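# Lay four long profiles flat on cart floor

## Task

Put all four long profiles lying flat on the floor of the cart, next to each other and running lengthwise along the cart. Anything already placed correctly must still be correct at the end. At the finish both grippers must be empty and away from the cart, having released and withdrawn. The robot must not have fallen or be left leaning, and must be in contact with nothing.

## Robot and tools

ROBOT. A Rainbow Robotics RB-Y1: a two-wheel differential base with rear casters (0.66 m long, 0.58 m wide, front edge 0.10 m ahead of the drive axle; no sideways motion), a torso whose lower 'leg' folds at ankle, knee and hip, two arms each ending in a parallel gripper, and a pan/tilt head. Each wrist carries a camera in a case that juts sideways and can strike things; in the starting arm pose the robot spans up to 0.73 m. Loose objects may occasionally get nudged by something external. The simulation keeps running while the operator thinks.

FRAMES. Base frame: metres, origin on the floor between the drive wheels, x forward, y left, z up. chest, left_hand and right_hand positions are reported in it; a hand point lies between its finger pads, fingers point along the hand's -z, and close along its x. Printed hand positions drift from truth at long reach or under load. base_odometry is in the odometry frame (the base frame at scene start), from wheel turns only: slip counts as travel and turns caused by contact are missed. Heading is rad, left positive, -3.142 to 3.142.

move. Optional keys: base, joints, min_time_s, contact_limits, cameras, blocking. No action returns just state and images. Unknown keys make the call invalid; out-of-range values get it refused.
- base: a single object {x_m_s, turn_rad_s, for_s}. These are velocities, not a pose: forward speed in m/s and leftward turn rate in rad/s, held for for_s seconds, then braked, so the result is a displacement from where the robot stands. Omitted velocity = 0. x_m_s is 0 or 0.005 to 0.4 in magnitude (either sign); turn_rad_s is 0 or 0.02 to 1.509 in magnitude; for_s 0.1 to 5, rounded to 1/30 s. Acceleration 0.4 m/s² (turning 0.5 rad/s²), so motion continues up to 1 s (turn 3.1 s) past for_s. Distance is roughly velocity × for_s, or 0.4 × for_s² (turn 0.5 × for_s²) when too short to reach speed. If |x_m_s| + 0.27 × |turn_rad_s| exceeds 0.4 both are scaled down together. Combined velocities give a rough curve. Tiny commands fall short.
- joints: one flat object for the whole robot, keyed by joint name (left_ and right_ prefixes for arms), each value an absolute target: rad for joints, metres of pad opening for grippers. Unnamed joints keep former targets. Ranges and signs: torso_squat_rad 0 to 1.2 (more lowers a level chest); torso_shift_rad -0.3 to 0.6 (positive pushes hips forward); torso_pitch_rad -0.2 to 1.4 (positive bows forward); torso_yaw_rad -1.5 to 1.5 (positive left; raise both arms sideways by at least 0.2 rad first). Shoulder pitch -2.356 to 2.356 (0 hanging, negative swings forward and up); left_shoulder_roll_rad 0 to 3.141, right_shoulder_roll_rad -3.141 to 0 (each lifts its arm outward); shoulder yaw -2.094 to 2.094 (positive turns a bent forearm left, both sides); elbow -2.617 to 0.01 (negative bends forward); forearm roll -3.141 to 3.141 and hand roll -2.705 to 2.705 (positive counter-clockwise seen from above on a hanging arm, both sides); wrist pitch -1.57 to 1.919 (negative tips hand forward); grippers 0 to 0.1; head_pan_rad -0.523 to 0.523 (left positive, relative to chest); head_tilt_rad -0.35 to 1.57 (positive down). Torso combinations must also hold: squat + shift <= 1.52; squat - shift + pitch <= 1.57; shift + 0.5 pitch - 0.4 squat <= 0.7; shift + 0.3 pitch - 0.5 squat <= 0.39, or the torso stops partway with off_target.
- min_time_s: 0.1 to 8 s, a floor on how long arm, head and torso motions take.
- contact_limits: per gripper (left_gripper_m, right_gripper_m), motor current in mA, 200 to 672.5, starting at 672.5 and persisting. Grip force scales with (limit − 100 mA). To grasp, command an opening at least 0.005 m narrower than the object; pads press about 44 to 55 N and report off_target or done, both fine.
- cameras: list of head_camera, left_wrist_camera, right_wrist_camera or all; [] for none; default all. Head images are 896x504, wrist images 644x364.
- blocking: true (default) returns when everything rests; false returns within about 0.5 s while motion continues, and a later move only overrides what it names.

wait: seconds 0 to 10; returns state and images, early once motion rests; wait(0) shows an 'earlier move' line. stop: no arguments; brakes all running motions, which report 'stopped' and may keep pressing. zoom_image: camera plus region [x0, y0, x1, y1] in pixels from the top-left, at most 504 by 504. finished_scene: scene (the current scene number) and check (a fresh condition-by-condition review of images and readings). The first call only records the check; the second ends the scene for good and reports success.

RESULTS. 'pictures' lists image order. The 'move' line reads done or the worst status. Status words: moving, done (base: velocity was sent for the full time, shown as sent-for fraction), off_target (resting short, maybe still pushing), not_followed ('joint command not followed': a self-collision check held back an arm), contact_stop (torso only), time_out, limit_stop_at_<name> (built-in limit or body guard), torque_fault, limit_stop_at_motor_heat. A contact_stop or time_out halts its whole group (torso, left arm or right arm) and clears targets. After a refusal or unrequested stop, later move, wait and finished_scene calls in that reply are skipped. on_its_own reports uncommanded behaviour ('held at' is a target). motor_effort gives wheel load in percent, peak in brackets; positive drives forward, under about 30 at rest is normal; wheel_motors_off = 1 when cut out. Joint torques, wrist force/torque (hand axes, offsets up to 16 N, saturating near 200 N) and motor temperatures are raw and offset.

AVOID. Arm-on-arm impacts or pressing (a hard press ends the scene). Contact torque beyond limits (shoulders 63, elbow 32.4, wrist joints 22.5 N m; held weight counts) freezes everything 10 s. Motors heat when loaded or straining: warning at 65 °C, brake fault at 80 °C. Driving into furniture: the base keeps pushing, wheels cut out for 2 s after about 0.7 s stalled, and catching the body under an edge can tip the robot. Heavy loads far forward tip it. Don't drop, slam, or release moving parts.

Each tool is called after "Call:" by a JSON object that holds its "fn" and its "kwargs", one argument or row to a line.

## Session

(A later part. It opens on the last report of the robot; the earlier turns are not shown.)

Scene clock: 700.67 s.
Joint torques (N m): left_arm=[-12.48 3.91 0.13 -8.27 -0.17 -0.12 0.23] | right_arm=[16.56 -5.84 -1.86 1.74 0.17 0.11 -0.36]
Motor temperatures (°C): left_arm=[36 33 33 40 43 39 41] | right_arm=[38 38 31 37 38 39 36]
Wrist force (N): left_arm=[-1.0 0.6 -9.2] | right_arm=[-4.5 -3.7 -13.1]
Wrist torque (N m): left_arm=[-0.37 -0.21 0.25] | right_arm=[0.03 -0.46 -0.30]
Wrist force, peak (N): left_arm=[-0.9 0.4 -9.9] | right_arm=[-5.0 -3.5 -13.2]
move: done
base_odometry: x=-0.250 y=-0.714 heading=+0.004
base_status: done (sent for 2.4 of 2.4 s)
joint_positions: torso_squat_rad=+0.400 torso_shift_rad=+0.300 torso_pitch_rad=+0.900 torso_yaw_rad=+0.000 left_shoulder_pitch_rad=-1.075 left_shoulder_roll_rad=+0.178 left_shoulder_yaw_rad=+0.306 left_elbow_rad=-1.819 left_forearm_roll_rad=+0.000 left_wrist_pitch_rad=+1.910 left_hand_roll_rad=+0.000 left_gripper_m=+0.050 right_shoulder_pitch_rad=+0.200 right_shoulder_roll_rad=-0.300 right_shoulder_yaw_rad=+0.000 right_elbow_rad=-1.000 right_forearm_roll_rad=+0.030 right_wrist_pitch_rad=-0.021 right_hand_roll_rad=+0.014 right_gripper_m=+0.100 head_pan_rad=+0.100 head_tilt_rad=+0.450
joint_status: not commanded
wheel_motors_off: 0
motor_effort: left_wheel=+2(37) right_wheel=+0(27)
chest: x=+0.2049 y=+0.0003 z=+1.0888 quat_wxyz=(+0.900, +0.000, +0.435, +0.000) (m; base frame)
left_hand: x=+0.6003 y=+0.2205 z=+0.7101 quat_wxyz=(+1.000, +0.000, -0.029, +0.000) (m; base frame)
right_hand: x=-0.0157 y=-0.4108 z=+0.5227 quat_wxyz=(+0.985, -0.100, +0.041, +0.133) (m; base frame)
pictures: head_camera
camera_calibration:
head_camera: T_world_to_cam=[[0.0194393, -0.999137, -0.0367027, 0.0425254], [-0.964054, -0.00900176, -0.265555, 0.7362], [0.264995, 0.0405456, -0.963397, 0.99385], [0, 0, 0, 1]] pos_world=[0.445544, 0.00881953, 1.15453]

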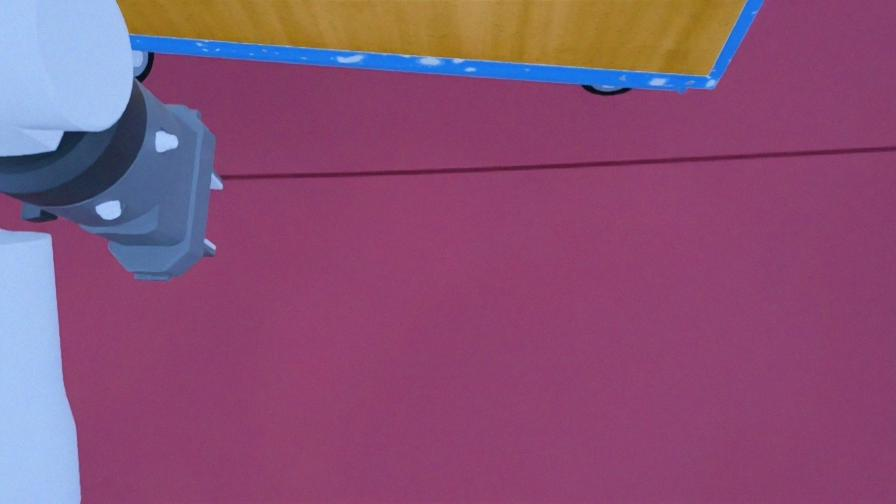

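Call:
{"fn": "finished_scene", "kwargs": {
  "scene": 2,
  "check": "All four profiles are seen flat on the floor, parallel along the cart's length, both ends inside the walls; grippers empty and the robot is well clear and upright. Undersides are not visible, but profile ends match floor height and contact heights were equal (~.301)."
}}

The scene is finished: the task was done.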